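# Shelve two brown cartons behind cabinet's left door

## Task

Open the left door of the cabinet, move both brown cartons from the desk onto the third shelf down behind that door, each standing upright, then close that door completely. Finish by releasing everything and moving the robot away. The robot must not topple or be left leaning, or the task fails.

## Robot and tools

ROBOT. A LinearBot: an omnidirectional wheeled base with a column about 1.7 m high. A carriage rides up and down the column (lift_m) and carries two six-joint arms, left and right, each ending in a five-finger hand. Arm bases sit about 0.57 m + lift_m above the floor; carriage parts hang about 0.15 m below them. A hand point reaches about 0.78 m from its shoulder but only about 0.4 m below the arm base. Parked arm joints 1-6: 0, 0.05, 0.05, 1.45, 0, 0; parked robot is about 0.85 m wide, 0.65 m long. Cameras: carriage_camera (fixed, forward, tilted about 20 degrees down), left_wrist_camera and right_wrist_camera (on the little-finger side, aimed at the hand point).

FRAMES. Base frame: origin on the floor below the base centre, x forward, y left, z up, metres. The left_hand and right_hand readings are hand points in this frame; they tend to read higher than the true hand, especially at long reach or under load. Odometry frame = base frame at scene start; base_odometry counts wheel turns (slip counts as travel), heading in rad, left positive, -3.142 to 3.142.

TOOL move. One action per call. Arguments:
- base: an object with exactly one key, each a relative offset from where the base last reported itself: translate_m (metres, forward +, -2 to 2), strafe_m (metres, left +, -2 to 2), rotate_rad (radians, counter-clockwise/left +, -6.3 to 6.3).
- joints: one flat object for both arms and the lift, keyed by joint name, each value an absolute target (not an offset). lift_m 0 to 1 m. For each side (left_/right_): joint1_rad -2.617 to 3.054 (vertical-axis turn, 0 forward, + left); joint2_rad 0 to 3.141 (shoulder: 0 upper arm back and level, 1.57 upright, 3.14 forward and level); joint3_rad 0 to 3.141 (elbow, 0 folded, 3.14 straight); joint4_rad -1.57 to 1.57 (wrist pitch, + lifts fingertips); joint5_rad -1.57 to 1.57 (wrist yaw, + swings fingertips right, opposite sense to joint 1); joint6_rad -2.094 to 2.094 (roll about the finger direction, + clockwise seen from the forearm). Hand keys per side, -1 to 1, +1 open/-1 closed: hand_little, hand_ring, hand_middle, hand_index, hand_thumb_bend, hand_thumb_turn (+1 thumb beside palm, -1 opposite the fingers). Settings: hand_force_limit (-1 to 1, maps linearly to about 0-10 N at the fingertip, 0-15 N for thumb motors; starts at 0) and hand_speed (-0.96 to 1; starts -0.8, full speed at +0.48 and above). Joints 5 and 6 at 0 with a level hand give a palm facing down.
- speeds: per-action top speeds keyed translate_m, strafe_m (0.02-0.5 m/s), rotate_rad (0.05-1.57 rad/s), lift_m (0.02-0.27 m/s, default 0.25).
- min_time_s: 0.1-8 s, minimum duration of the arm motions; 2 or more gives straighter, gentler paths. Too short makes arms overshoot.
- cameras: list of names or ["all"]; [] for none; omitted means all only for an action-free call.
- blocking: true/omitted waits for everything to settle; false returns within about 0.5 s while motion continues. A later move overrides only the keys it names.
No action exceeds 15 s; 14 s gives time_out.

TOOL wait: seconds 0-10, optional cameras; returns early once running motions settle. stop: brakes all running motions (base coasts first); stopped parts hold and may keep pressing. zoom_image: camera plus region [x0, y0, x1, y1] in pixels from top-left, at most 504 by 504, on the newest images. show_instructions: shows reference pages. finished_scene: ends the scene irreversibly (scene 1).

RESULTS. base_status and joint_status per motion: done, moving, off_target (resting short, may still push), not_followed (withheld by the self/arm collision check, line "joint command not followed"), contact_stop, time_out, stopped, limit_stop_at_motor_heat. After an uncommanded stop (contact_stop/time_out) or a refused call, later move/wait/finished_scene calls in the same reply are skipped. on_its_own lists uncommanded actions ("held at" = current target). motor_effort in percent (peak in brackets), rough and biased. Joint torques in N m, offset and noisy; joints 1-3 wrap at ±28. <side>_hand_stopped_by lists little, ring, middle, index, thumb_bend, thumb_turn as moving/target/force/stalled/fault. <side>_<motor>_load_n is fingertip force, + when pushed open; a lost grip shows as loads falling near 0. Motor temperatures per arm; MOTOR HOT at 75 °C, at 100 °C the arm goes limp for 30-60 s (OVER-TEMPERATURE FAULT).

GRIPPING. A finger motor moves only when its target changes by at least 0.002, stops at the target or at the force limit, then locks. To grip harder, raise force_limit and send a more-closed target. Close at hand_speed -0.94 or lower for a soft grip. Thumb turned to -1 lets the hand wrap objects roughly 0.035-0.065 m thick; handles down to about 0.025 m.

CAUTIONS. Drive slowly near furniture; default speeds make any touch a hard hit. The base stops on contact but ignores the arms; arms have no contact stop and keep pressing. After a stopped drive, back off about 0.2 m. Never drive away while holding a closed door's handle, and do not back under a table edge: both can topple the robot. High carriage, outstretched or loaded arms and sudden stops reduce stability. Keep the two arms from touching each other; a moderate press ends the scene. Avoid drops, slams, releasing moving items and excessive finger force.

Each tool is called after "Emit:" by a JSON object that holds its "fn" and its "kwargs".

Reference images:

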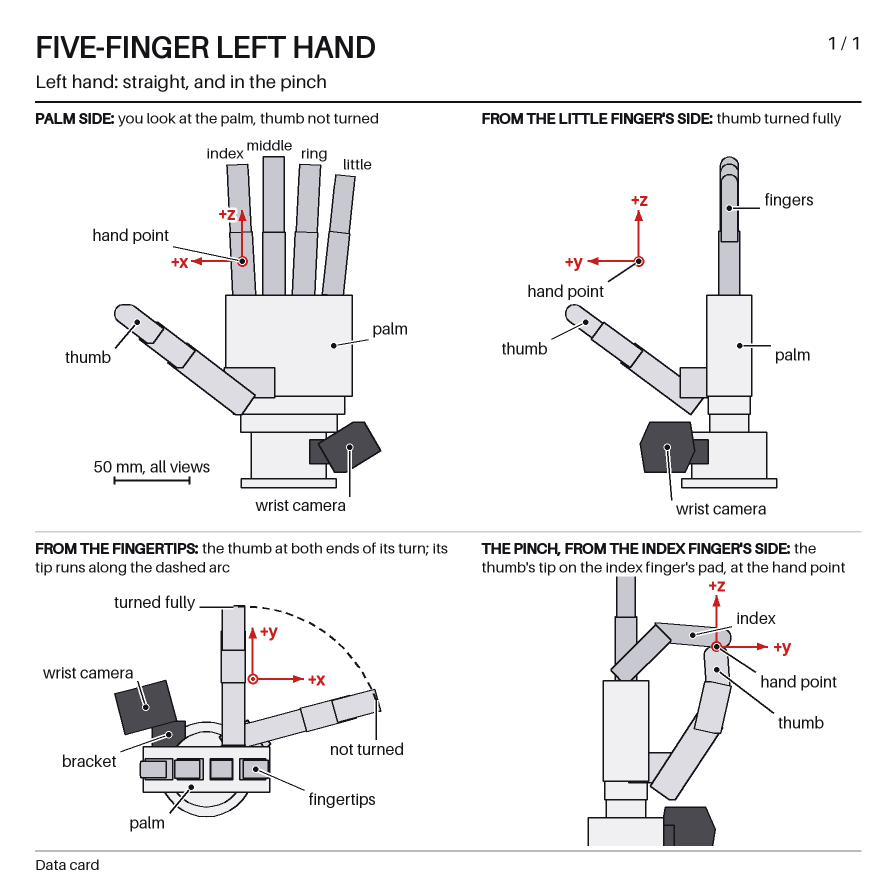

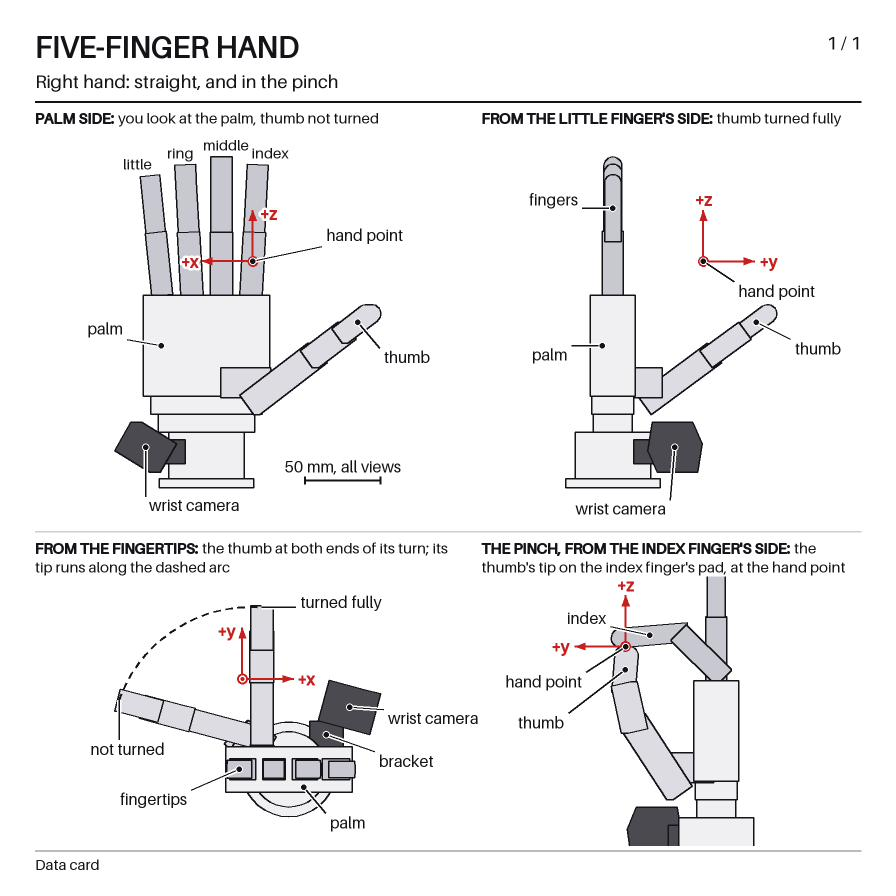

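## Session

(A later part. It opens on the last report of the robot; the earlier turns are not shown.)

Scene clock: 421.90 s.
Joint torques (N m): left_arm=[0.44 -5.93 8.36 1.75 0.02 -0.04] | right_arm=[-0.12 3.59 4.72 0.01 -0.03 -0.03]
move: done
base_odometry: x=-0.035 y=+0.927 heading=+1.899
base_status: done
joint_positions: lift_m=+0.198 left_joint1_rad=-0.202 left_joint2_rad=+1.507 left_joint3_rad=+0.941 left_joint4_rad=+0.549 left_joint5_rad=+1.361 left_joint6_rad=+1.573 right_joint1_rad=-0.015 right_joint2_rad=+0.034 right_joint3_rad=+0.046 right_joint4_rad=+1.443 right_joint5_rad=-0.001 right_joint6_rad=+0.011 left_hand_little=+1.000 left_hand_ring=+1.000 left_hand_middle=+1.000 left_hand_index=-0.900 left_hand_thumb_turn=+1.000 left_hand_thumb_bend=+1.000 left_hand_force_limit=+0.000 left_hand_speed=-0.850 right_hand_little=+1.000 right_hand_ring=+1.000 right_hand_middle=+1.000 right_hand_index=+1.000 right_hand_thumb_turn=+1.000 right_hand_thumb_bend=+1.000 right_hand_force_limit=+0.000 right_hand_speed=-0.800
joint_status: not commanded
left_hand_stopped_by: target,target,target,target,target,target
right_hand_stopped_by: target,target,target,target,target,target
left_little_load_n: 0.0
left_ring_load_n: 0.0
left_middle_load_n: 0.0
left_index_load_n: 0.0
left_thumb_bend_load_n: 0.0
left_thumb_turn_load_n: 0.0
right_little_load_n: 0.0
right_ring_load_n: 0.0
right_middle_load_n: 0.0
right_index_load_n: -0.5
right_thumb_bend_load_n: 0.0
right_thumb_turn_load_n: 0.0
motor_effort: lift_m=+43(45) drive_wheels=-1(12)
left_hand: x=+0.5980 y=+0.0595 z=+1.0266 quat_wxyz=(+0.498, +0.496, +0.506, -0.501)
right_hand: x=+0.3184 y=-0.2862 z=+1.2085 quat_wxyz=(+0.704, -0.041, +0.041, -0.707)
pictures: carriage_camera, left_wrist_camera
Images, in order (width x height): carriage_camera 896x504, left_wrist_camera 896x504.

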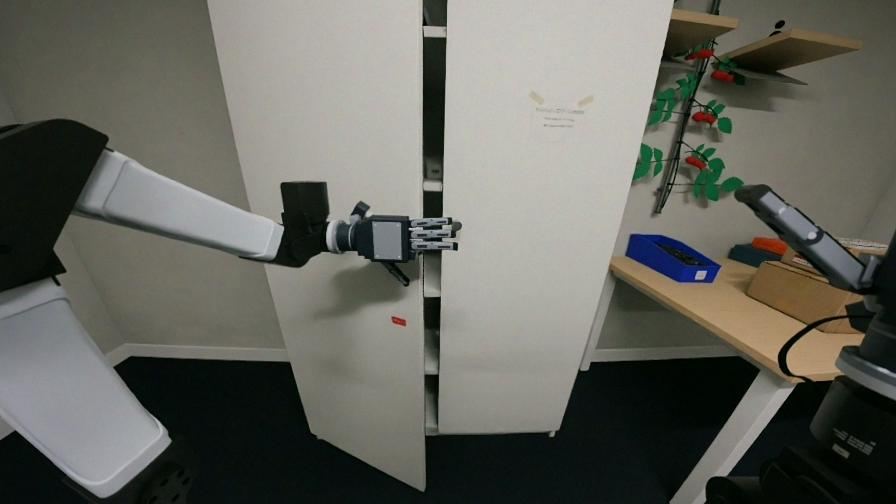

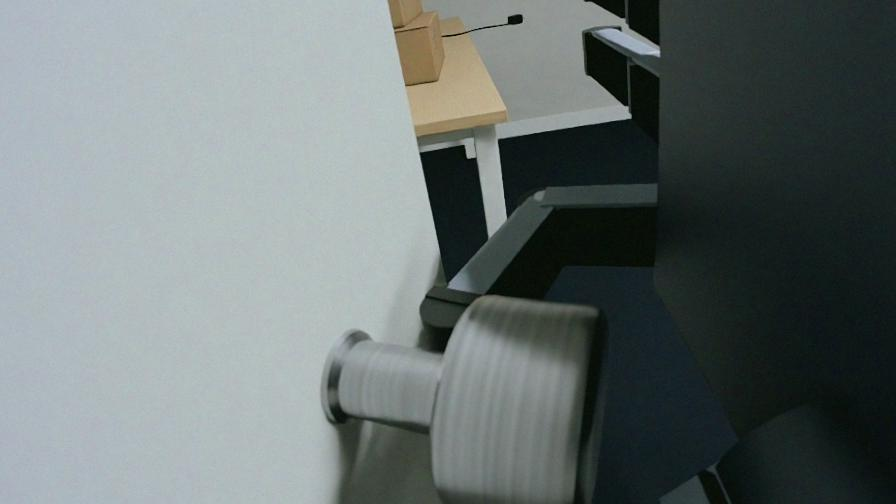

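Emit:
{"fn": "move", "kwargs": {"base": {"strafe_m": 0.016}, "speeds": {"strafe_m": 0.03}}}

Emit:
{"fn": "move", "kwargs": {"base": {"translate_m": -0.035}, "speeds": {"translate_m": 0.03}}}

Emit:
{"fn": "move", "kwargs": {"base": {"strafe_m": 0.018}, "speeds": {"strafe_m": 0.03}}}

Emit:
{"fn": "move", "kwargs": {"base": {"translate_m": -0.035}, "speeds": {"translate_m": 0.03}, "cameras": ["left_wrist_camera", "carriage_camera"]}}

Scene clock: 432.90 s.
Joint torques (N m): left_arm=[1.72 -5.78 8.53 1.72 -0.22 -0.02] | right_arm=[-0.17 3.82 4.72 -0.04 0.01 -0.03]
move: done
base_odometry: x=-0.050 y=+0.922 heading=+1.899
base_status: done
joint_positions: lift_m=+0.198 left_joint1_rad=-0.215 left_joint2_rad=+1.507 left_joint3_rad=+0.941 left_joint4_rad=+0.549 left_joint5_rad=+1.396 left_joint6_rad=+1.573 right_joint1_rad=-0.015 right_joint2_rad=+0.034 right_joint3_rad=+0.046 right_joint4_rad=+1.443 right_joint5_rad=-0.001 right_joint6_rad=+0.011 left_hand_little=+1.000 left_hand_ring=+1.000 left_hand_middle=+1.000 left_hand_index=-0.900 left_hand_thumb_turn=+1.000 left_hand_thumb_bend=+1.000 left_hand_force_limit=+0.000 left_hand_speed=-0.850 right_hand_little=+1.000 right_hand_ring=+1.000 right_hand_middle=+1.000 right_hand_index=+1.000 right_hand_thumb_turn=+1.000 right_hand_thumb_bend=+1.000 right_hand_force_limit=+0.000 right_hand_speed=-0.800
joint_status: not commanded
left_hand_stopped_by: target,target,target,target,target,target
right_hand_stopped_by: target,target,target,target,target,target
left_little_load_n: 0.0
left_ring_load_n: 0.0
left_middle_load_n: 0.0
left_index_load_n: 0.5
left_thumb_bend_load_n: 0.0
left_thumb_turn_load_n: 0.0
right_little_load_n: 0.0
right_ring_load_n: 0.0
right_middle_load_n: 0.0
right_index_load_n: 0.0
right_thumb_bend_load_n: 0.0
right_thumb_turn_load_n: 0.0
motor_effort: lift_m=+44(45) drive_wheels=+0(7)
left_hand: x=+0.5879 y=+0.0526 z=+1.0267 quat_wxyz=(+0.486, +0.507, +0.494, -0.513)
right_hand: x=+0.3184 y=-0.2862 z=+1.2085 quat_wxyz=(+0.704, -0.041, +0.041, -0.707)
pictures: none

Scene clock: 434.50 s.
Joint torques (N m): left_arm=[0.44 -6 8.32 1.7 -0.01 -0.01] | right_arm=[-0.08 3.55 4.74 0 -0.02 -0.03]
Motor temperatures (°C): left_arm=[27 34 39 36 29 25] | right_arm=[27 28 33 31 27 29]
move: done
base_odometry: x=-0.039 y=+0.889 heading=+1.899
base_status: done
joint_positions: lift_m=+0.198 left_joint1_rad=-0.202 left_joint2_rad=+1.507 left_joint3_rad=+0.941 left_joint4_rad=+0.549 left_joint5_rad=+1.361 left_joint6_rad=+1.573 right_joint1_rad=-0.015 right_joint2_rad=+0.034 right_joint3_rad=+0.046 right_joint4_rad=+1.443 right_joint5_rad=-0.001 right_joint6_rad=+0.011 left_hand_little=+1.000 left_hand_ring=+1.000 left_hand_middle=+1.000 left_hand_index=-0.900 left_hand_thumb_turn=+1.000 left_hand_thumb_bend=+1.000 left_hand_force_limit=+0.000 left_hand_speed=-0.850 right_hand_little=+1.000 right_hand_ring=+1.000 right_hand_middle=+1.000 right_hand_index=+1.000 right_hand_thumb_turn=+1.000 right_hand_thumb_bend=+1.000 right_hand_force_limit=+0.000 right_hand_speed=-0.800
joint_status: not commanded
left_hand_stopped_by: target,target,target,target,target,target
right_hand_stopped_by: target,target,target,target,target,target
left_little_load_n: 0.0
left_ring_load_n: 0.0
left_middle_load_n: 0.0
left_index_load_n: 0.0
left_thumb_bend_load_n: 0.0
left_thumb_turn_load_n: 0.0
right_little_load_n: 0.0
right_ring_load_n: 0.0
right_middle_load_n: 0.0
right_index_load_n: 0.0
right_thumb_bend_load_n: 0.0
right_thumb_turn_load_n: 0.0
motor_effort: lift_m=+43(44) drive_wheels=-1(11)
left_hand: x=+0.5980 y=+0.0595 z=+1.0266 quat_wxyz=(+0.497, +0.495, +0.506, -0.501)
right_hand: x=+0.3184 y=-0.2862 z=+1.2085 quat_wxyz=(+0.704, -0.041, +0.041, -0.707)
pictures: none

Scene clock: 435.53 s.
Joint torques (N m): left_arm=[1.81 -5.76 8.39 1.72 -0.35 -0.01] | right_arm=[-0.08 3.85 4.67 -0.02 -0.06 -0.04]
move: done
base_odometry: x=-0.056 y=+0.883 heading=+1.899
base_status: done
joint_positions: lift_m=+0.198 left_joint1_rad=-0.216 left_joint2_rad=+1.507 left_joint3_rad=+0.941 left_joint4_rad=+0.549 left_joint5_rad=+1.403 left_joint6_rad=+1.572 right_joint1_rad=-0.015 right_joint2_rad=+0.034 right_joint3_rad=+0.046 right_joint4_rad=+1.443 right_joint5_rad=-0.001 right_joint6_rad=+0.011 left_hand_little=+1.000 left_hand_ring=+1.000 left_hand_middle=+1.000 left_hand_index=-0.900 left_hand_thumb_turn=+1.000 left_hand_thumb_bend=+1.000 left_hand_force_limit=+0.000 left_hand_speed=-0.850 right_hand_little=+1.000 right_hand_ring=+1.000 right_hand_middle=+1.000 right_hand_index=+1.000 right_hand_thumb_turn=+1.000 right_hand_thumb_bend=+1.000 right_hand_force_limit=+0.000 right_hand_speed=-0.800
joint_status: not commanded
left_hand_stopped_by: target,target,target,target,target,target
right_hand_stopped_by: target,target,target,target,target,target
left_little_load_n: 0.0
left_ring_load_n: 0.0
left_middle_load_n: 0.0
left_index_load_n: 0.5
left_thumb_bend_load_n: 0.0
left_thumb_turn_load_n: 0.0
right_little_load_n: 0.0
right_ring_load_n: 0.0
right_middle_load_n: 0.0
right_index_load_n: 0.0
right_thumb_bend_load_n: 0.0
right_thumb_turn_load_n: 0.0
motor_effort: lift_m=+43(45) drive_wheels=-1(9)
left_hand: x=+0.5861 y=+0.0518 z=+1.0266 quat_wxyz=(+0.483, +0.509, +0.492, -0.515)
right_hand: x=+0.3184 y=-0.2862 z=+1.2085 quat_wxyz=(+0.704, -0.041, +0.041, -0.707)
pictures: none

Scene clock: 437.13 s.
Joint torques (N m): left_arm=[0.31 -5.96 8.58 1.74 0.01 -0.01] | right_arm=[-0.09 3.69 4.63 0.07 0 -0.03]
move: done
base_odometry: x=-0.045 y=+0.849 heading=+1.899
base_status: done
joint_positions: lift_m=+0.198 left_joint1_rad=-0.202 left_joint2_rad=+1.507 left_joint3_rad=+0.941 left_joint4_rad=+0.549 left_joint5_rad=+1.361 left_joint6_rad=+1.572 right_joint1_rad=-0.015 right_joint2_rad=+0.034 right_joint3_rad=+0.046 right_joint4_rad=+1.444 right_joint5_rad=-0.001 right_joint6_rad=+0.011 left_hand_little=+1.000 left_hand_ring=+1.000 left_hand_middle=+1.000 left_hand_index=-0.900 left_hand_thumb_turn=+1.000 left_hand_thumb_bend=+1.000 left_hand_force_limit=+0.000 left_hand_speed=-0.850 right_hand_little=+1.000 right_hand_ring=+1.000 right_hand_middle=+1.000 right_hand_index=+1.000 right_hand_thumb_turn=+1.000 right_hand_thumb_bend=+1.000 right_hand_force_limit=+0.000 right_hand_speed=-0.800
joint_status: not commanded
left_hand_stopped_by: target,target,target,target,target,target
right_hand_stopped_by: target,target,target,target,target,target
left_little_load_n: 0.0
left_ring_load_n: 0.0
left_middle_load_n: 0.0
left_index_load_n: 0.0
left_thumb_bend_load_n: 0.0
left_thumb_turn_load_n: 0.0
right_little_load_n: 0.0
right_ring_load_n: 0.0
right_middle_load_n: 0.0
right_index_load_n: 0.0
right_thumb_bend_load_n: 0.0
right_thumb_turn_load_n: 0.0
motor_effort: lift_m=+43(44) drive_wheels=-1(9)
left_hand: x=+0.5980 y=+0.0595 z=+1.0265 quat_wxyz=(+0.497, +0.495, +0.507, -0.501)
right_hand: x=+0.3183 y=-0.2862 z=+1.2086 quat_wxyz=(+0.704, -0.041, +0.041, -0.707)
pictures: carriage_camera, left_wrist_camera
Images, in order (width x height): carriage_camera 896x504, left_wrist_camera 896x504.

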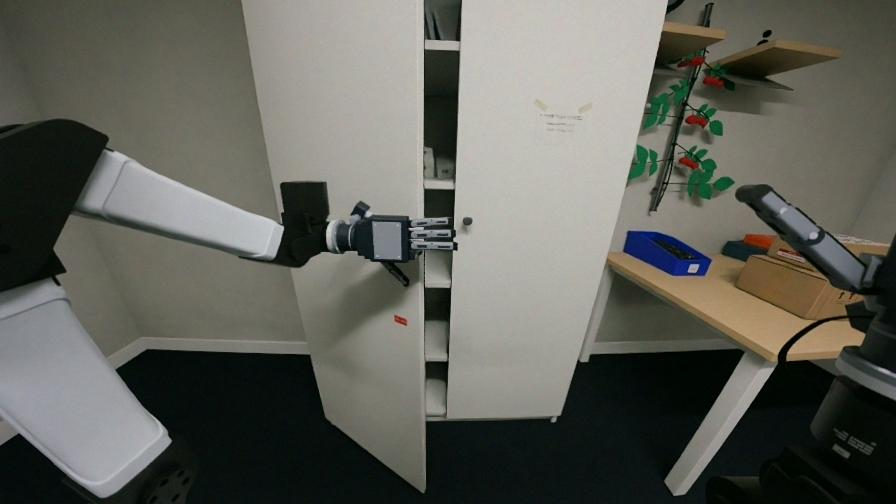

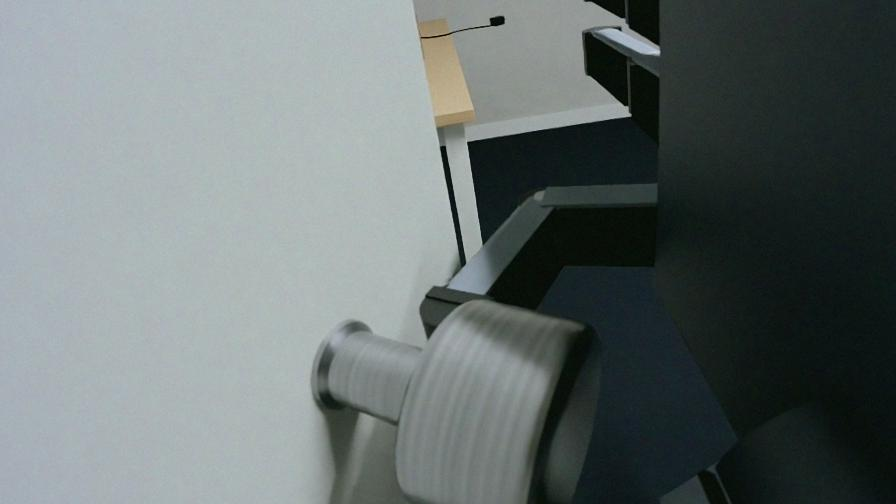

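Emit:
{"fn": "move", "kwargs": {"joints": {"left_hand_index": 1, "left_hand_speed": 0}}}

Emit:
{"fn": "move", "kwargs": {"base": {"translate_m": -0.1}, "speeds": {"translate_m": 0.1}, "cameras": ["left_wrist_camera", "carriage_camera"]}}

Scene clock: 454.73 s.
Joint torques (N m): left_arm=[0.1 -5.76 8.38 1.77 -0.14 0.04] | right_arm=[-0.03 3.86 4.57 0 -0.04 -0.03]
move: done
base_odometry: x=-0.045 y=+0.849 heading=+1.899
base_status: not commanded
joint_positions: lift_m=+0.198 left_joint1_rad=-0.196 left_joint2_rad=+1.506 left_joint3_rad=+0.941 left_joint4_rad=+0.544 left_joint5_rad=+1.378 left_joint6_rad=+1.567 right_joint1_rad=-0.015 right_joint2_rad=+0.034 right_joint3_rad=+0.046 right_joint4_rad=+1.443 right_joint5_rad=-0.001 right_joint6_rad=+0.011 left_hand_little=+1.000 left_hand_ring=+1.000 left_hand_middle=+1.000 left_hand_index=+1.000 left_hand_thumb_turn=+1.000 left_hand_thumb_bend=+1.000 left_hand_force_limit=+0.000 left_hand_speed=+0.000 right_hand_little=+1.000 right_hand_ring=+1.000 right_hand_middle=+1.000 right_hand_index=+1.000 right_hand_thumb_turn=+1.000 right_hand_thumb_bend=+1.000 right_hand_force_limit=+0.000 right_hand_speed=-0.800
joint_status: all done
left_hand_stopped_by: target,target,target,target,target,target
right_hand_stopped_by: target,target,target,target,target,target
left_little_load_n: 0.0
left_ring_load_n: 0.0
left_middle_load_n: 0.0
left_index_load_n: 0.0
left_thumb_bend_load_n: 0.0
left_thumb_turn_load_n: 0.0
right_little_load_n: 0.0
right_ring_load_n: 0.0
right_middle_load_n: 0.0
right_index_load_n: 0.0
right_thumb_bend_load_n: 0.0
right_thumb_turn_load_n: 0.0
motor_effort: lift_m=+42(44) drive_wheels=-1(3)
left_hand: x=+0.5959 y=+0.0607 z=+1.0256 quat_wxyz=(+0.492, +0.496, +0.506, -0.506)
right_hand: x=+0.3184 y=-0.2862 z=+1.2085 quat_wxyz=(+0.704, -0.041, +0.041, -0.707)
pictures: none

Scene clock: 456.43 s.
Joint torques (N m): left_arm=[0.03 -5.89 8.47 1.78 -0.05 0.11] | right_arm=[-0.14 3.75 4.64 -0.03 0 -0.04]
move: done
base_odometry: x=-0.013 y=+0.755 heading=+1.899
base_status: done
joint_positions: lift_m=+0.198 left_joint1_rad=-0.196 left_joint2_rad=+1.506 left_joint3_rad=+0.941 left_joint4_rad=+0.545 left_joint5_rad=+1.376 left_joint6_rad=+1.567 right_joint1_rad=-0.015 right_joint2_rad=+0.034 right_joint3_rad=+0.046 right_joint4_rad=+1.445 right_joint5_rad=-0.001 right_joint6_rad=+0.011 left_hand_little=+1.000 left_hand_ring=+1.000 left_hand_middle=+1.000 left_hand_index=+1.000 left_hand_thumb_turn=+1.000 left_hand_thumb_bend=+1.000 left_hand_force_limit=+0.000 left_hand_speed=+0.000 right_hand_little=+1.000 right_hand_ring=+1.000 right_hand_middle=+1.000 right_hand_index=+1.000 right_hand_thumb_turn=+1.000 right_hand_thumb_bend=+1.000 right_hand_force_limit=+0.000 right_hand_speed=-0.800
joint_status: not commanded
left_hand_stopped_by: target,target,target,target,target,target
right_hand_stopped_by: target,target,target,target,target,target
left_little_load_n: 0.0
left_ring_load_n: 0.0
left_middle_load_n: 0.0
left_index_load_n: 0.0
left_thumb_bend_load_n: 0.0
left_thumb_turn_load_n: 0.0
right_little_load_n: 0.0
right_ring_load_n: 0.0
right_middle_load_n: 0.0
right_index_load_n: 0.0
right_thumb_bend_load_n: 0.5
right_thumb_turn_load_n: 0.0
motor_effort: lift_m=+43(44) drive_wheels=-2(13)
left_hand: x=+0.5964 y=+0.0609 z=+1.0259 quat_wxyz=(+0.493, +0.495, +0.506, -0.505)
right_hand: x=+0.3180 y=-0.2862 z=+1.2087 quat_wxyz=(+0.704, -0.040, +0.040, -0.707)
pictures: carriage_camera, left_wrist_camera
Images, in order (width x height): carriage_camera 896x504, left_wrist_camera 896x504.

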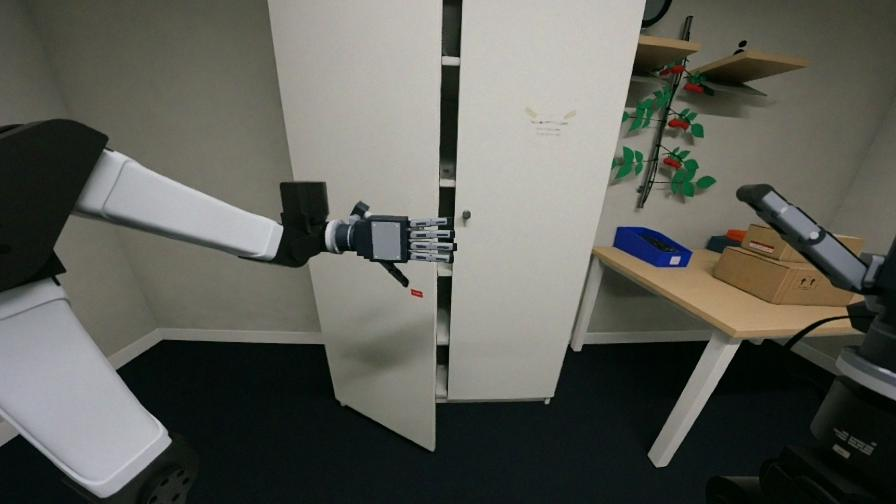

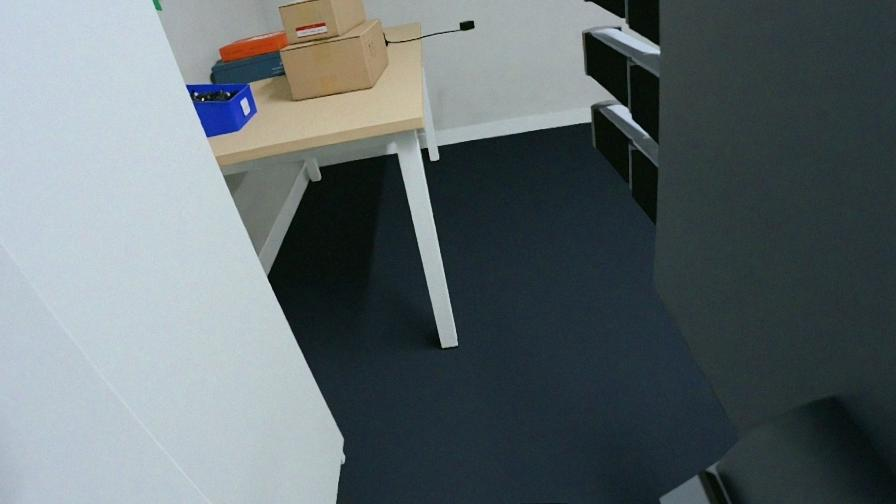

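Emit:
{"fn": "move", "kwargs": {"joints": {"left_joint1_rad": 0, "left_joint2_rad": 0.05, "left_joint3_rad": 0.05, "left_joint4_rad": 1.45, "left_joint5_rad": 0, "left_joint6_rad": 0}, "min_time_s": 2.5}}

Emit:
{"fn": "move", "kwargs": {"base": {"strafe_m": 0.27}, "speeds": {"strafe_m": 0.2}, "cameras": ["carriage_camera"]}}

Emit:
{"fn": "zoom_image", "kwargs": {"camera": "carriage_camera", "region": [400, 0, 700, 504]}}

Scene clock: 484.10 s.
Joint torques (N m): left_arm=[1.01 2.14 5.37 0.24 -0.14 -0.08] | right_arm=[-0.03 3.77 4.63 -0.04 0.01 -0.04]
move: done
base_odometry: x=-0.013 y=+0.755 heading=+1.899
base_status: not commanded
joint_positions: lift_m=+0.198 left_joint1_rad=-0.005 left_joint2_rad=+0.062 left_joint3_rad=+0.059 left_joint4_rad=+1.440 left_joint5_rad=+0.010 left_joint6_rad=+0.008 right_joint1_rad=-0.015 right_joint2_rad=+0.034 right_joint3_rad=+0.046 right_joint4_rad=+1.444 right_joint5_rad=-0.001 right_joint6_rad=+0.011 left_hand_little=+1.000 left_hand_ring=+1.000 left_hand_middle=+1.000 left_hand_index=+1.000 left_hand_thumb_turn=+1.000 left_hand_thumb_bend=+1.000 left_hand_force_limit=+0.000 left_hand_speed=+0.000 right_hand_little=+1.000 right_hand_ring=+1.000 right_hand_middle=+1.000 right_hand_index=+1.000 right_hand_thumb_turn=+1.000 right_hand_thumb_bend=+1.000 right_hand_force_limit=+0.000 right_hand_speed=-0.800
joint_status: all done
left_hand_stopped_by: target,target,target,target,target,target
right_hand_stopped_by: target,target,target,target,target,target
left_little_load_n: 0.0
left_ring_load_n: 0.0
left_middle_load_n: 0.0
left_index_load_n: 0.0
left_thumb_bend_load_n: 0.0
left_thumb_turn_load_n: 0.0
right_little_load_n: 0.0
right_ring_load_n: 0.0
right_middle_load_n: 0.0
right_index_load_n: 0.0
right_thumb_bend_load_n: 0.0
right_thumb_turn_load_n: 0.0
motor_effort: lift_m=+43(45) drive_wheels=-2(2)
left_hand: x=+0.3242 y=+0.2838 z=+1.2104 quat_wxyz=(+0.706, -0.043, +0.051, -0.705)
right_hand: x=+0.3182 y=-0.2862 z=+1.2086 quat_wxyz=(+0.704, -0.040, +0.041, -0.707)
pictures: none

Scene clock: 486.53 s.
Joint torques (N m): left_arm=[0.77 2.19 5.42 0.12 -0.11 -0.1] | right_arm=[-0.21 3.95 4.68 -0.04 0.02 -0.05]
move: done
base_odometry: x=-0.268 y=+0.667 heading=+1.899
base_status: done
joint_positions: lift_m=+0.198 left_joint1_rad=-0.004 left_joint2_rad=+0.062 left_joint3_rad=+0.059 left_joint4_rad=+1.443 left_joint5_rad=+0.006 left_joint6_rad=+0.007 right_joint1_rad=-0.015 right_joint2_rad=+0.034 right_joint3_rad=+0.046 right_joint4_rad=+1.444 right_joint5_rad=-0.001 right_joint6_rad=+0.011 left_hand_little=+1.000 left_hand_ring=+1.000 left_hand_middle=+1.000 left_hand_index=+1.000 left_hand_thumb_turn=+1.000 left_hand_thumb_bend=+1.000 left_hand_force_limit=+0.000 left_hand_speed=+0.000 right_hand_little=+1.000 right_hand_ring=+1.000 right_hand_middle=+1.000 right_hand_index=+1.000 right_hand_thumb_turn=+1.000 right_hand_thumb_bend=+1.000 right_hand_force_limit=+0.000 right_hand_speed=-0.800
joint_status: not commanded
left_hand_stopped_by: target,target,target,target,target,target
right_hand_stopped_by: target,target,target,target,target,target
left_little_load_n: 0.0
left_ring_load_n: 0.0
left_middle_load_n: 0.0
left_index_load_n: 0.0
left_thumb_bend_load_n: 0.0
left_thumb_turn_load_n: 0.0
right_little_load_n: 0.0
right_ring_load_n: 0.0
right_middle_load_n: 0.0
right_index_load_n: 0.0
right_thumb_bend_load_n: 0.0
right_thumb_turn_load_n: 0.0
motor_effort: lift_m=+43(45) drive_wheels=-2(11)
left_hand: x=+0.3238 y=+0.2846 z=+1.2107 quat_wxyz=(+0.706, -0.044, +0.049, -0.705)
right_hand: x=+0.3182 y=-0.2861 z=+1.2086 quat_wxyz=(+0.705, -0.040, +0.041, -0.707)
Images, in order (width x height): carriage_camera 896x504.

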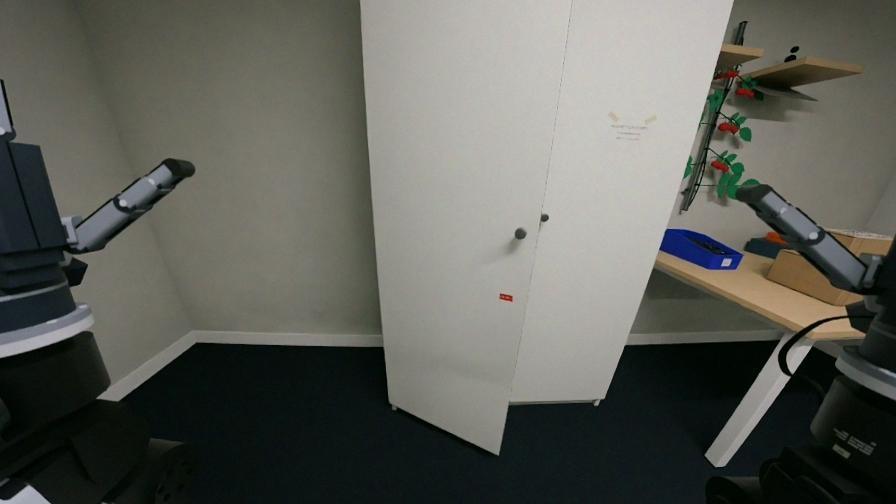

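Scaled by 1.000.

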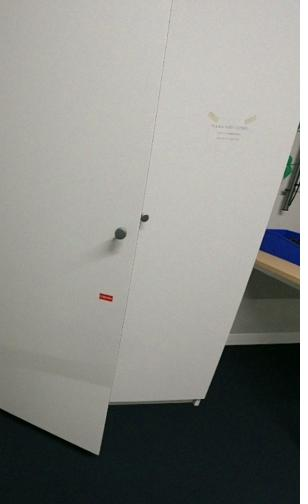

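Emit:
{"fn": "move", "kwargs": {"base": {"translate_m": -0.12}, "joints": {"right_joint6_rad": -1.57, "right_joint1_rad": 0.0}}}

Emit:
{"fn": "move", "kwargs": {"joints": {"right_joint1_rad": 0, "right_joint2_rad": 1.6, "right_joint3_rad": 1.2, "right_joint4_rad": 0.4, "right_joint5_rad": 0, "right_joint6_rad": -1.57}, "min_time_s": 3, "cameras": ["carriage_camera", "right_wrist_camera"]}}

Scene clock: 496.97 s.
Joint torques (N m): left_arm=[0.69 2.03 5.24 0.08 -0.1 -0.1] | right_arm=[0.47 3.7 4.62 -0.02 -0.02 -0.21]
move: done
base_odometry: x=-0.230 y=+0.554 heading=+1.899
base_status: done
joint_positions: lift_m=+0.198 left_joint1_rad=-0.004 left_joint2_rad=+0.062 left_joint3_rad=+0.059 left_joint4_rad=+1.451 left_joint5_rad=+0.006 left_joint6_rad=+0.007 right_joint1_rad=-0.007 right_joint2_rad=+0.034 right_joint3_rad=+0.046 right_joint4_rad=+1.445 right_joint5_rad=-0.001 right_joint6_rad=-1.556 left_hand_little=+1.000 left_hand_ring=+1.000 left_hand_middle=+1.000 left_hand_index=+1.000 left_hand_thumb_turn=+1.000 left_hand_thumb_bend=+1.000 left_hand_force_limit=+0.000 left_hand_speed=+0.000 right_hand_little=+1.000 right_hand_ring=+1.000 right_hand_middle=+1.000 right_hand_index=+1.000 right_hand_thumb_turn=+1.000 right_hand_thumb_bend=+1.000 right_hand_force_limit=+0.000 right_hand_speed=-0.800
joint_status: all done
left_hand_stopped_by: target,target,target,target,target,target
right_hand_stopped_by: target,target,target,target,target,target
left_little_load_n: 0.0
left_ring_load_n: 0.0
left_middle_load_n: 0.0
left_index_load_n: 0.0
left_thumb_bend_load_n: 0.0
left_thumb_turn_load_n: 0.0
right_little_load_n: 0.0
right_ring_load_n: 0.0
right_middle_load_n: 0.0
right_index_load_n: 0.0
right_thumb_bend_load_n: 0.0
right_thumb_turn_load_n: 0.0
motor_effort: lift_m=+43(44) drive_wheels=-1(12)
left_hand: x=+0.3217 y=+0.2846 z=+1.2114 quat_wxyz=(+0.706, -0.041, +0.046, -0.705)
right_hand: x=+0.2893 y=-0.3764 z=+1.2120 quat_wxyz=(+0.004, -0.057, +0.000, -0.998)
pictures: none

Scene clock: 500.27 s.
Joint torques (N m): left_arm=[0.69 2.28 5.49 0.05 -0.12 -0.14] | right_arm=[0.51 -5.37 8.47 1.93 0.01 -0.24]
move: done
base_odometry: x=-0.230 y=+0.554 heading=+1.899
base_status: not commanded
joint_positions: lift_m=+0.198 left_joint1_rad=-0.004 left_joint2_rad=+0.062 left_joint3_rad=+0.059 left_joint4_rad=+1.451 left_joint5_rad=+0.006 left_joint6_rad=+0.007 right_joint1_rad=-0.007 right_joint2_rad=+1.592 right_joint3_rad=+1.168 right_joint4_rad=+0.406 right_joint5_rad=-0.001 right_joint6_rad=-1.556 left_hand_little=+1.000 left_hand_ring=+1.000 left_hand_middle=+1.000 left_hand_index=+1.000 left_hand_thumb_turn=+1.000 left_hand_thumb_bend=+1.000 left_hand_force_limit=+0.000 left_hand_speed=+0.000 right_hand_little=+1.000 right_hand_ring=+1.000 right_hand_middle=+1.000 right_hand_index=+1.000 right_hand_thumb_turn=+1.000 right_hand_thumb_bend=+1.000 right_hand_force_limit=+0.000 right_hand_speed=-0.800
joint_status: all done
left_hand_stopped_by: target,target,target,target,target,target
right_hand_stopped_by: target,target,target,target,target,target
left_little_load_n: 0.0
left_ring_load_n: 0.0
left_middle_load_n: 0.0
left_index_load_n: 0.0
left_thumb_bend_load_n: 0.0
left_thumb_turn_load_n: 0.0
right_little_load_n: 0.0
right_ring_load_n: 0.0
right_middle_load_n: 0.0
right_index_load_n: 0.0
right_thumb_bend_load_n: 0.0
right_thumb_turn_load_n: 0.0
motor_effort: lift_m=+43(45) drive_wheels=-1(2)
left_hand: x=+0.3217 y=+0.2846 z=+1.2114 quat_wxyz=(+0.706, -0.041, +0.046, -0.705)
right_hand: x=+0.7679 y=-0.3800 z=+1.0588 quat_wxyz=(+0.003, -0.713, +0.008, -0.701)
Images, in order (width x height): carriage_camera 896x504, right_wrist_camera 896x504.

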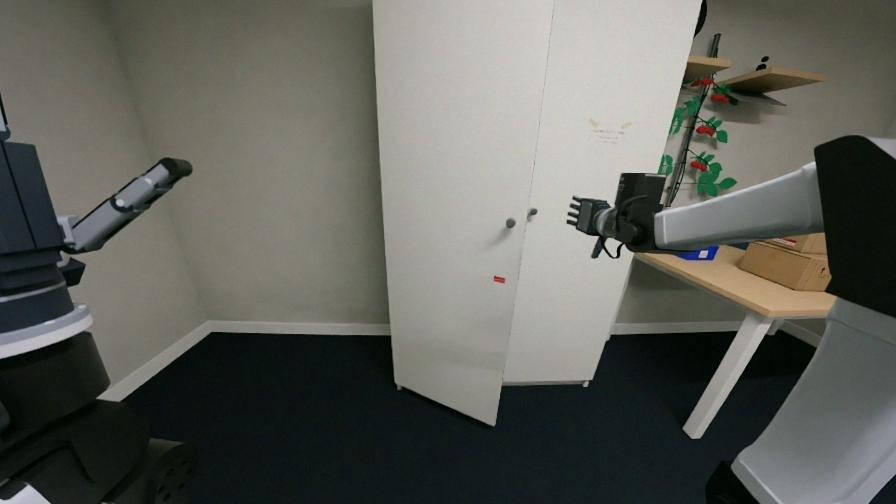

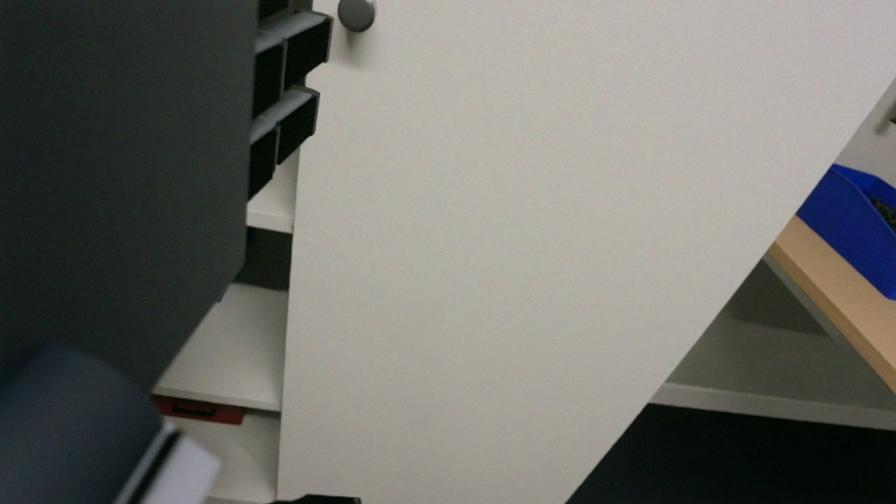

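Emit:
{"fn": "move", "kwargs": {"base": {"translate_m": 0.11}, "speeds": {"translate_m": 0.1}}}

Emit:
{"fn": "move", "kwargs": {"base": {"strafe_m": 0.12}, "speeds": {"strafe_m": 0.08}, "cameras": ["carriage_camera", "right_wrist_camera"]}}

Scene clock: 518.43 s.
Joint torques (N m): left_arm=[0.91 2.33 5.3 0.15 -0.09 -0.05] | right_arm=[0.49 -5.34 8.35 2.06 0.01 -0.23]
move: done
base_odometry: x=-0.265 y=+0.658 heading=+1.899
base_status: done
joint_positions: lift_m=+0.198 left_joint1_rad=-0.004 left_joint2_rad=+0.062 left_joint3_rad=+0.059 left_joint4_rad=+1.449 left_joint5_rad=+0.006 left_joint6_rad=+0.007 right_joint1_rad=-0.007 right_joint2_rad=+1.593 right_joint3_rad=+1.169 right_joint4_rad=+0.398 right_joint5_rad=-0.001 right_joint6_rad=-1.556 left_hand_little=+1.000 left_hand_ring=+1.000 left_hand_middle=+1.000 left_hand_index=+1.000 left_hand_thumb_turn=+1.000 left_hand_thumb_bend=+1.000 left_hand_force_limit=+0.000 left_hand_speed=+0.000 right_hand_little=+1.000 right_hand_ring=+1.000 right_hand_middle=+1.000 right_hand_index=+1.000 right_hand_thumb_turn=+1.000 right_hand_thumb_bend=+1.000 right_hand_force_limit=+0.000 right_hand_speed=-0.800
joint_status: not commanded
left_hand_stopped_by: target,target,target,target,target,target
right_hand_stopped_by: target,target,target,target,target,target
left_little_load_n: 0.0
left_ring_load_n: 0.0
left_middle_load_n: 0.0
left_index_load_n: 0.0
left_thumb_bend_load_n: 0.0
left_thumb_turn_load_n: 0.0
right_little_load_n: 0.0
right_ring_load_n: 0.0
right_middle_load_n: 0.0
right_index_load_n: 0.0
right_thumb_bend_load_n: 0.0
right_thumb_turn_load_n: 0.5
motor_effort: lift_m=+44(45) drive_wheels=+4(13)
left_hand: x=+0.3220 y=+0.2846 z=+1.2113 quat_wxyz=(+0.706, -0.042, +0.046, -0.705)
right_hand: x=+0.7679 y=-0.3800 z=+1.0563 quat_wxyz=(+0.003, -0.716, +0.008, -0.698)
pictures: none

Scene clock: 520.57 s.
Joint torques (N m): left_arm=[0.49 2.17 5.46 0.05 -0.07 -0.09] | right_arm=[2.19 -5.55 8.44 2.02 -0.6 -0.24]
Motor temperatures (°C): left_arm=[27 33 37 32 29 25] | right_arm=[27 29 35 36 27 29]
move: done
base_odometry: x=-0.379 y=+0.619 heading=+1.899
base_status: done
joint_positions: lift_m=+0.198 left_joint1_rad=-0.004 left_joint2_rad=+0.062 left_joint3_rad=+0.059 left_joint4_rad=+1.451 left_joint5_rad=+0.004 left_joint6_rad=+0.006 right_joint1_rad=-0.023 right_joint2_rad=+1.593 right_joint3_rad=+1.169 right_joint4_rad=+0.396 right_joint5_rad=+0.063 right_joint6_rad=-1.556 left_hand_little=+1.000 left_hand_ring=+1.000 left_hand_middle=+1.000 left_hand_index=+1.000 left_hand_thumb_turn=+1.000 left_hand_thumb_bend=+1.000 left_hand_force_limit=+0.000 left_hand_speed=+0.000 right_hand_little=+1.000 right_hand_ring=+1.000 right_hand_middle=+1.000 right_hand_index=+1.000 right_hand_thumb_turn=+1.000 right_hand_thumb_bend=+1.000 right_hand_force_limit=+0.000 right_hand_speed=-0.800
joint_status: not commanded
left_hand_stopped_by: target,target,target,target,target,target
right_hand_stopped_by: target,target,target,target,target,target
left_little_load_n: 0.0
left_ring_load_n: 0.0
left_middle_load_n: 0.0
left_index_load_n: 0.0
left_thumb_bend_load_n: 0.0
left_thumb_turn_load_n: 0.0
right_little_load_n: 0.0
right_ring_load_n: 0.0
right_middle_load_n: 0.0
right_index_load_n: 0.0
right_thumb_bend_load_n: 0.0
right_thumb_turn_load_n: 0.0
motor_effort: lift_m=+43(45) drive_wheels=+2(11)
left_hand: x=+0.3215 y=+0.2849 z=+1.2115 quat_wxyz=(+0.707, -0.042, +0.045, -0.705)
right_hand: x=+0.7623 y=-0.4005 z=+1.0560 quat_wxyz=(-0.025, -0.716, +0.035, -0.697)
Images, in order (width x height): carriage_camera 896x504, right_wrist_camera 896x504.

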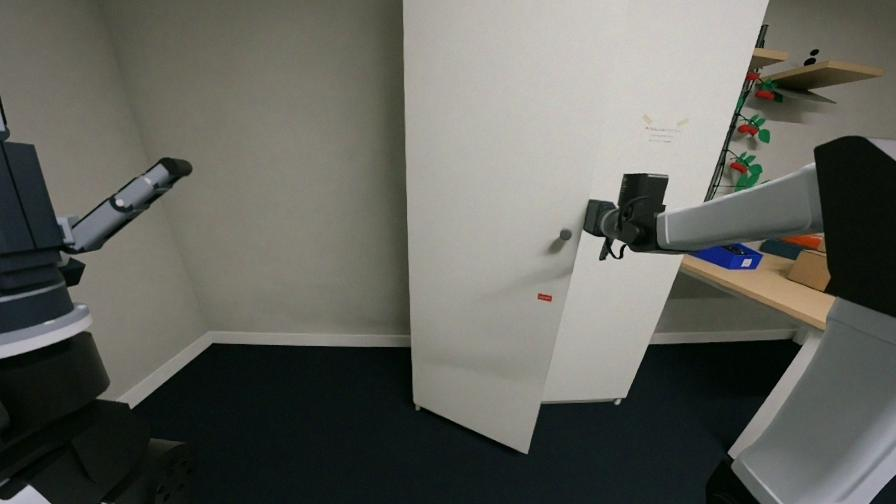

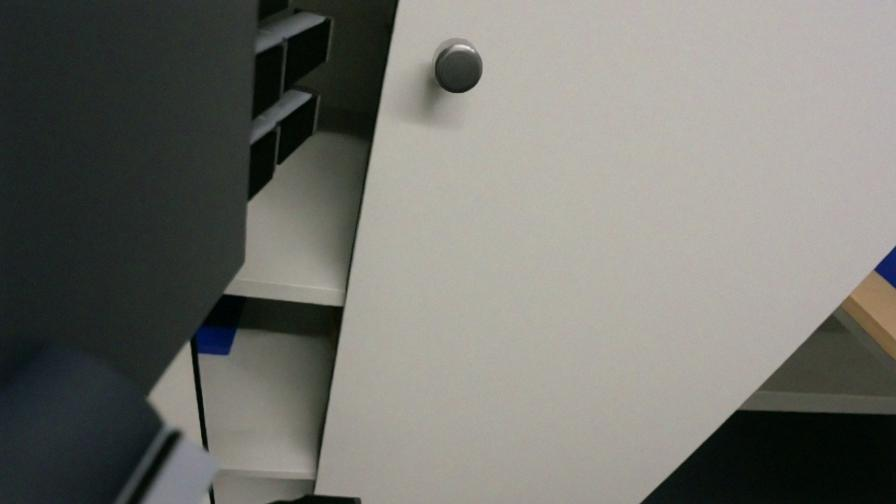

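Emit:
{"fn": "move", "kwargs": {"base": {"strafe_m": 0.12}, "speeds": {"strafe_m": 0.08}, "cameras": ["carriage_camera", "right_wrist_camera"]}}

Scene clock: 525.00 s.
Joint torques (N m): left_arm=[0.69 2.24 5.23 0.04 -0.11 -0.1] | right_arm=[9.78 -5.57 8.27 1.98 -3.07 -0.33]
move: done
base_odometry: x=-0.492 y=+0.581 heading=+1.899
base_status: done
joint_positions: lift_m=+0.198 left_joint1_rad=-0.003 left_joint2_rad=+0.062 left_joint3_rad=+0.059 left_joint4_rad=+1.452 left_joint5_rad=+0.003 left_joint6_rad=+0.006 right_joint1_rad=-0.116 right_joint2_rad=+1.593 right_joint3_rad=+1.170 right_joint4_rad=+0.393 right_joint5_rad=+0.343 right_joint6_rad=-1.551 left_hand_little=+1.000 left_hand_ring=+1.000 left_hand_middle=+1.000 left_hand_index=+1.000 left_hand_thumb_turn=+1.000 left_hand_thumb_bend=+1.000 left_hand_force_limit=+0.000 left_hand_speed=+0.000 right_hand_little=+1.000 right_hand_ring=+1.000 right_hand_middle=+1.000 right_hand_index=+1.000 right_hand_thumb_turn=+1.000 right_hand_thumb_bend=+1.000 right_hand_force_limit=+0.000 right_hand_speed=-0.800
joint_status: not commanded
left_hand_stopped_by: target,target,target,target,target,target
right_hand_stopped_by: target,target,target,target,target,target
left_little_load_n: 0.0
left_ring_load_n: 0.0
left_middle_load_n: 0.0
left_index_load_n: 0.0
left_thumb_bend_load_n: 0.0
left_thumb_turn_load_n: 0.0
right_little_load_n: 0.0
right_ring_load_n: 0.0
right_middle_load_n: 0.5
right_index_load_n: 0.0
right_thumb_bend_load_n: 0.0
right_thumb_turn_load_n: 0.0
motor_effort: lift_m=+43(44) drive_wheels=+6(15)
left_hand: x=+0.3214 y=+0.2852 z=+1.2116 quat_wxyz=(+0.707, -0.042, +0.044, -0.705)
right_hand: x=+0.7194 y=-0.4961 z=+1.0563 quat_wxyz=(-0.155, -0.697, +0.167, -0.680)
Images, in order (width x height): carriage_camera 896x504, right_wrist_camera 896x504.

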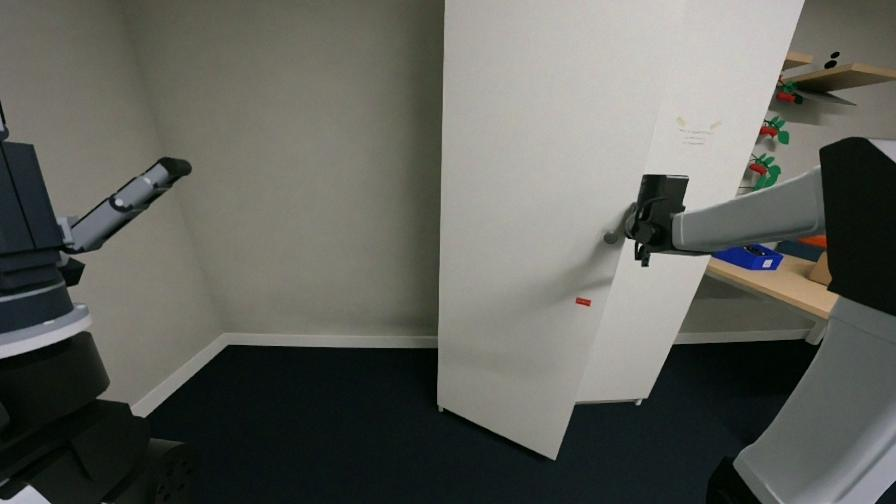

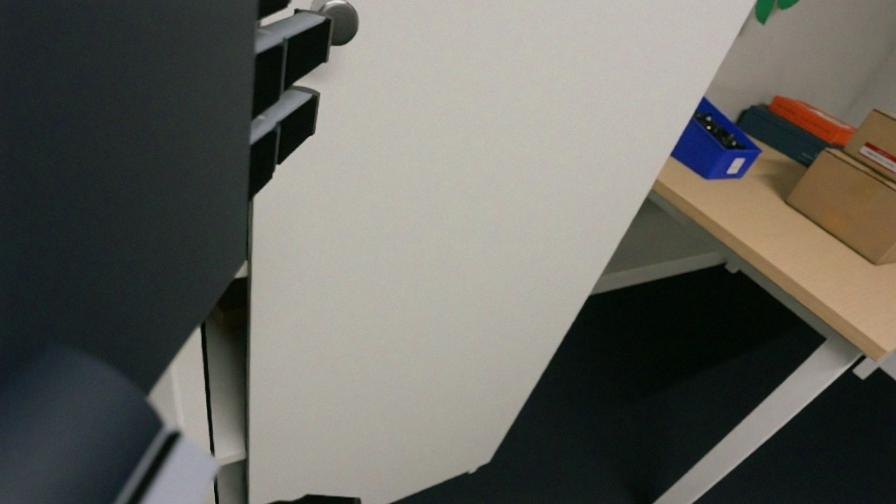

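Emit:
{"fn": "move", "kwargs": {"base": {"strafe_m": -0.12}, "speeds": {"strafe_m": 0.08}}}

Emit:
{"fn": "move", "kwargs": {"base": {"strafe_m": -0.095}, "speeds": {"strafe_m": 0.1}, "cameras": ["carriage_camera", "right_wrist_camera"]}}

Scene clock: 554.30 s.
Joint torques (N m): left_arm=[0.66 2.18 5.5 0.04 -0.08 -0.1] | right_arm=[1.65 -5.5 8.34 2.01 -0.43 -0.19]
Motor temperatures (°C): left_arm=[27 32 36 31 29 25] | right_arm=[31 31 41 37 38 29]
move: done
base_odometry: x=-0.379 y=+0.619 heading=+1.899
base_status: done
joint_positions: lift_m=+0.198 left_joint1_rad=-0.002 left_joint2_rad=+0.062 left_joint3_rad=+0.059 left_joint4_rad=+1.452 left_joint5_rad=+0.003 left_joint6_rad=+0.006 right_joint1_rad=-0.021 right_joint2_rad=+1.593 right_joint3_rad=+1.170 right_joint4_rad=+0.395 right_joint5_rad=+0.055 right_joint6_rad=-1.559 left_hand_little=+1.000 left_hand_ring=+1.000 left_hand_middle=+1.000 left_hand_index=+1.000 left_hand_thumb_turn=+1.000 left_hand_thumb_bend=+1.000 left_hand_force_limit=+0.000 left_hand_speed=+0.000 right_hand_little=+1.000 right_hand_ring=+1.000 right_hand_middle=+1.000 right_hand_index=+1.000 right_hand_thumb_turn=+1.000 right_hand_thumb_bend=+1.000 right_hand_force_limit=+0.000 right_hand_speed=-0.800
joint_status: not commanded
left_hand_stopped_by: target,target,target,target,target,target
right_hand_stopped_by: target,target,target,target,target,target
left_little_load_n: 0.0
left_ring_load_n: 0.0
left_middle_load_n: 0.0
left_index_load_n: 0.0
left_thumb_bend_load_n: 0.0
left_thumb_turn_load_n: 0.0
right_little_load_n: 0.0
right_ring_load_n: 0.0
right_middle_load_n: 0.0
right_index_load_n: -0.5
right_thumb_bend_load_n: 0.0
right_thumb_turn_load_n: 0.0
motor_effort: lift_m=+42(44) drive_wheels=+8(12)
left_hand: x=+0.3213 y=+0.2852 z=+1.2117 quat_wxyz=(+0.707, -0.042, +0.044, -0.704)
right_hand: x=+0.7632 y=-0.3981 z=+1.0563 quat_wxyz=(-0.023, -0.716, +0.031, -0.697)
pictures: none

Scene clock: 555.93 s.
Joint torques (N m): left_arm=[0.66 2.26 5.27 0.01 -0.09 -0.1] | right_arm=[0.44 -5.52 8.17 2.05 -0.13 -0.21]
move: done
base_odometry: x=-0.289 y=+0.650 heading=+1.899
base_status: done
joint_positions: lift_m=+0.198 left_joint1_rad=-0.002 left_joint2_rad=+0.062 left_joint3_rad=+0.059 left_joint4_rad=+1.452 left_joint5_rad=+0.002 left_joint6_rad=+0.006 right_joint1_rad=-0.004 right_joint2_rad=+1.593 right_joint3_rad=+1.170 right_joint4_rad=+0.395 right_joint5_rad=+0.015 right_joint6_rad=-1.559 left_hand_little=+1.000 left_hand_ring=+1.000 left_hand_middle=+1.000 left_hand_index=+1.000 left_hand_thumb_turn=+1.000 left_hand_thumb_bend=+1.000 left_hand_force_limit=+0.000 left_hand_speed=+0.000 right_hand_little=+1.000 right_hand_ring=+1.000 right_hand_middle=+1.000 right_hand_index=+1.000 right_hand_thumb_turn=+1.000 right_hand_thumb_bend=+1.000 right_hand_force_limit=+0.000 right_hand_speed=-0.800
joint_status: not commanded
left_hand_stopped_by: target,target,target,target,target,target
right_hand_stopped_by: target,target,target,target,target,target
left_little_load_n: 0.0
left_ring_load_n: 0.0
left_middle_load_n: 0.0
left_index_load_n: 0.0
left_thumb_bend_load_n: 0.0
left_thumb_turn_load_n: -0.5
right_little_load_n: 0.0
right_ring_load_n: 0.0
right_middle_load_n: 0.0
right_index_load_n: 0.0
right_thumb_bend_load_n: 0.0
right_thumb_turn_load_n: 0.0
motor_effort: lift_m=+42(44) drive_wheels=-3(17)
left_hand: x=+0.3213 y=+0.2855 z=+1.2117 quat_wxyz=(+0.707, -0.042, +0.044, -0.704)
right_hand: x=+0.7672 y=-0.3812 z=+1.0563 quat_wxyz=(-0.003, -0.717, +0.011, -0.697)
Images, in order (width x height): carriage_camera 896x504, right_wrist_camera 896x504.

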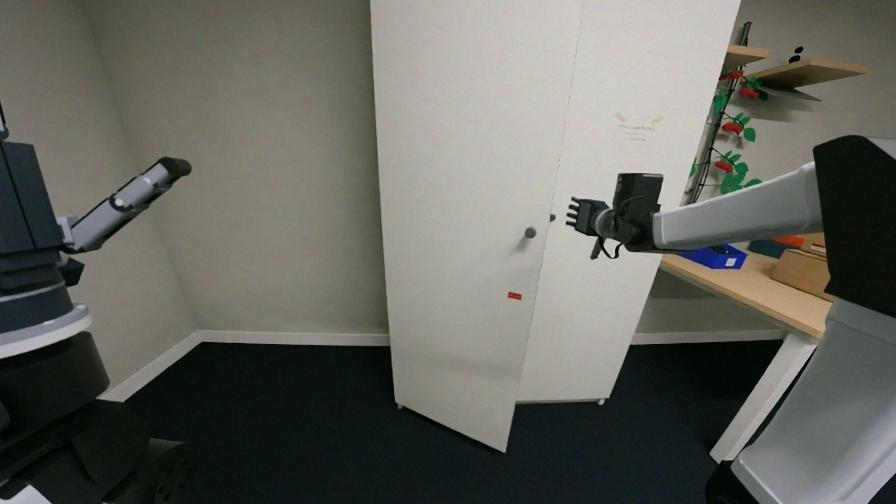

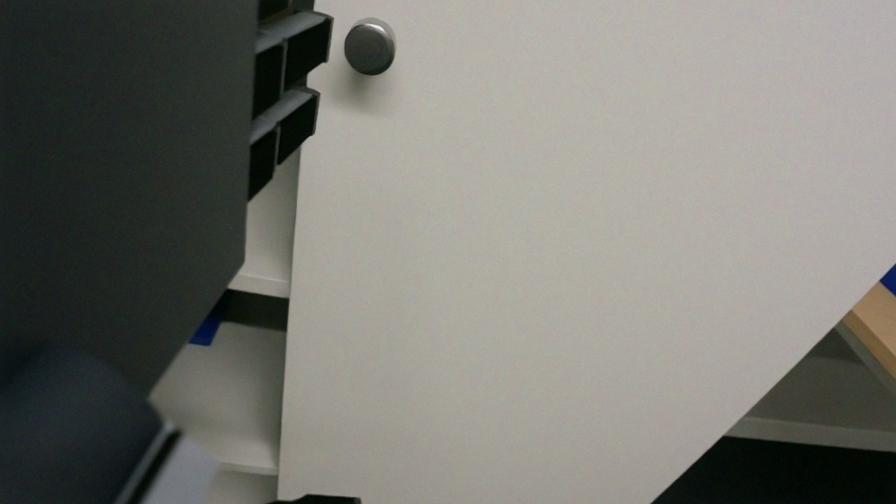

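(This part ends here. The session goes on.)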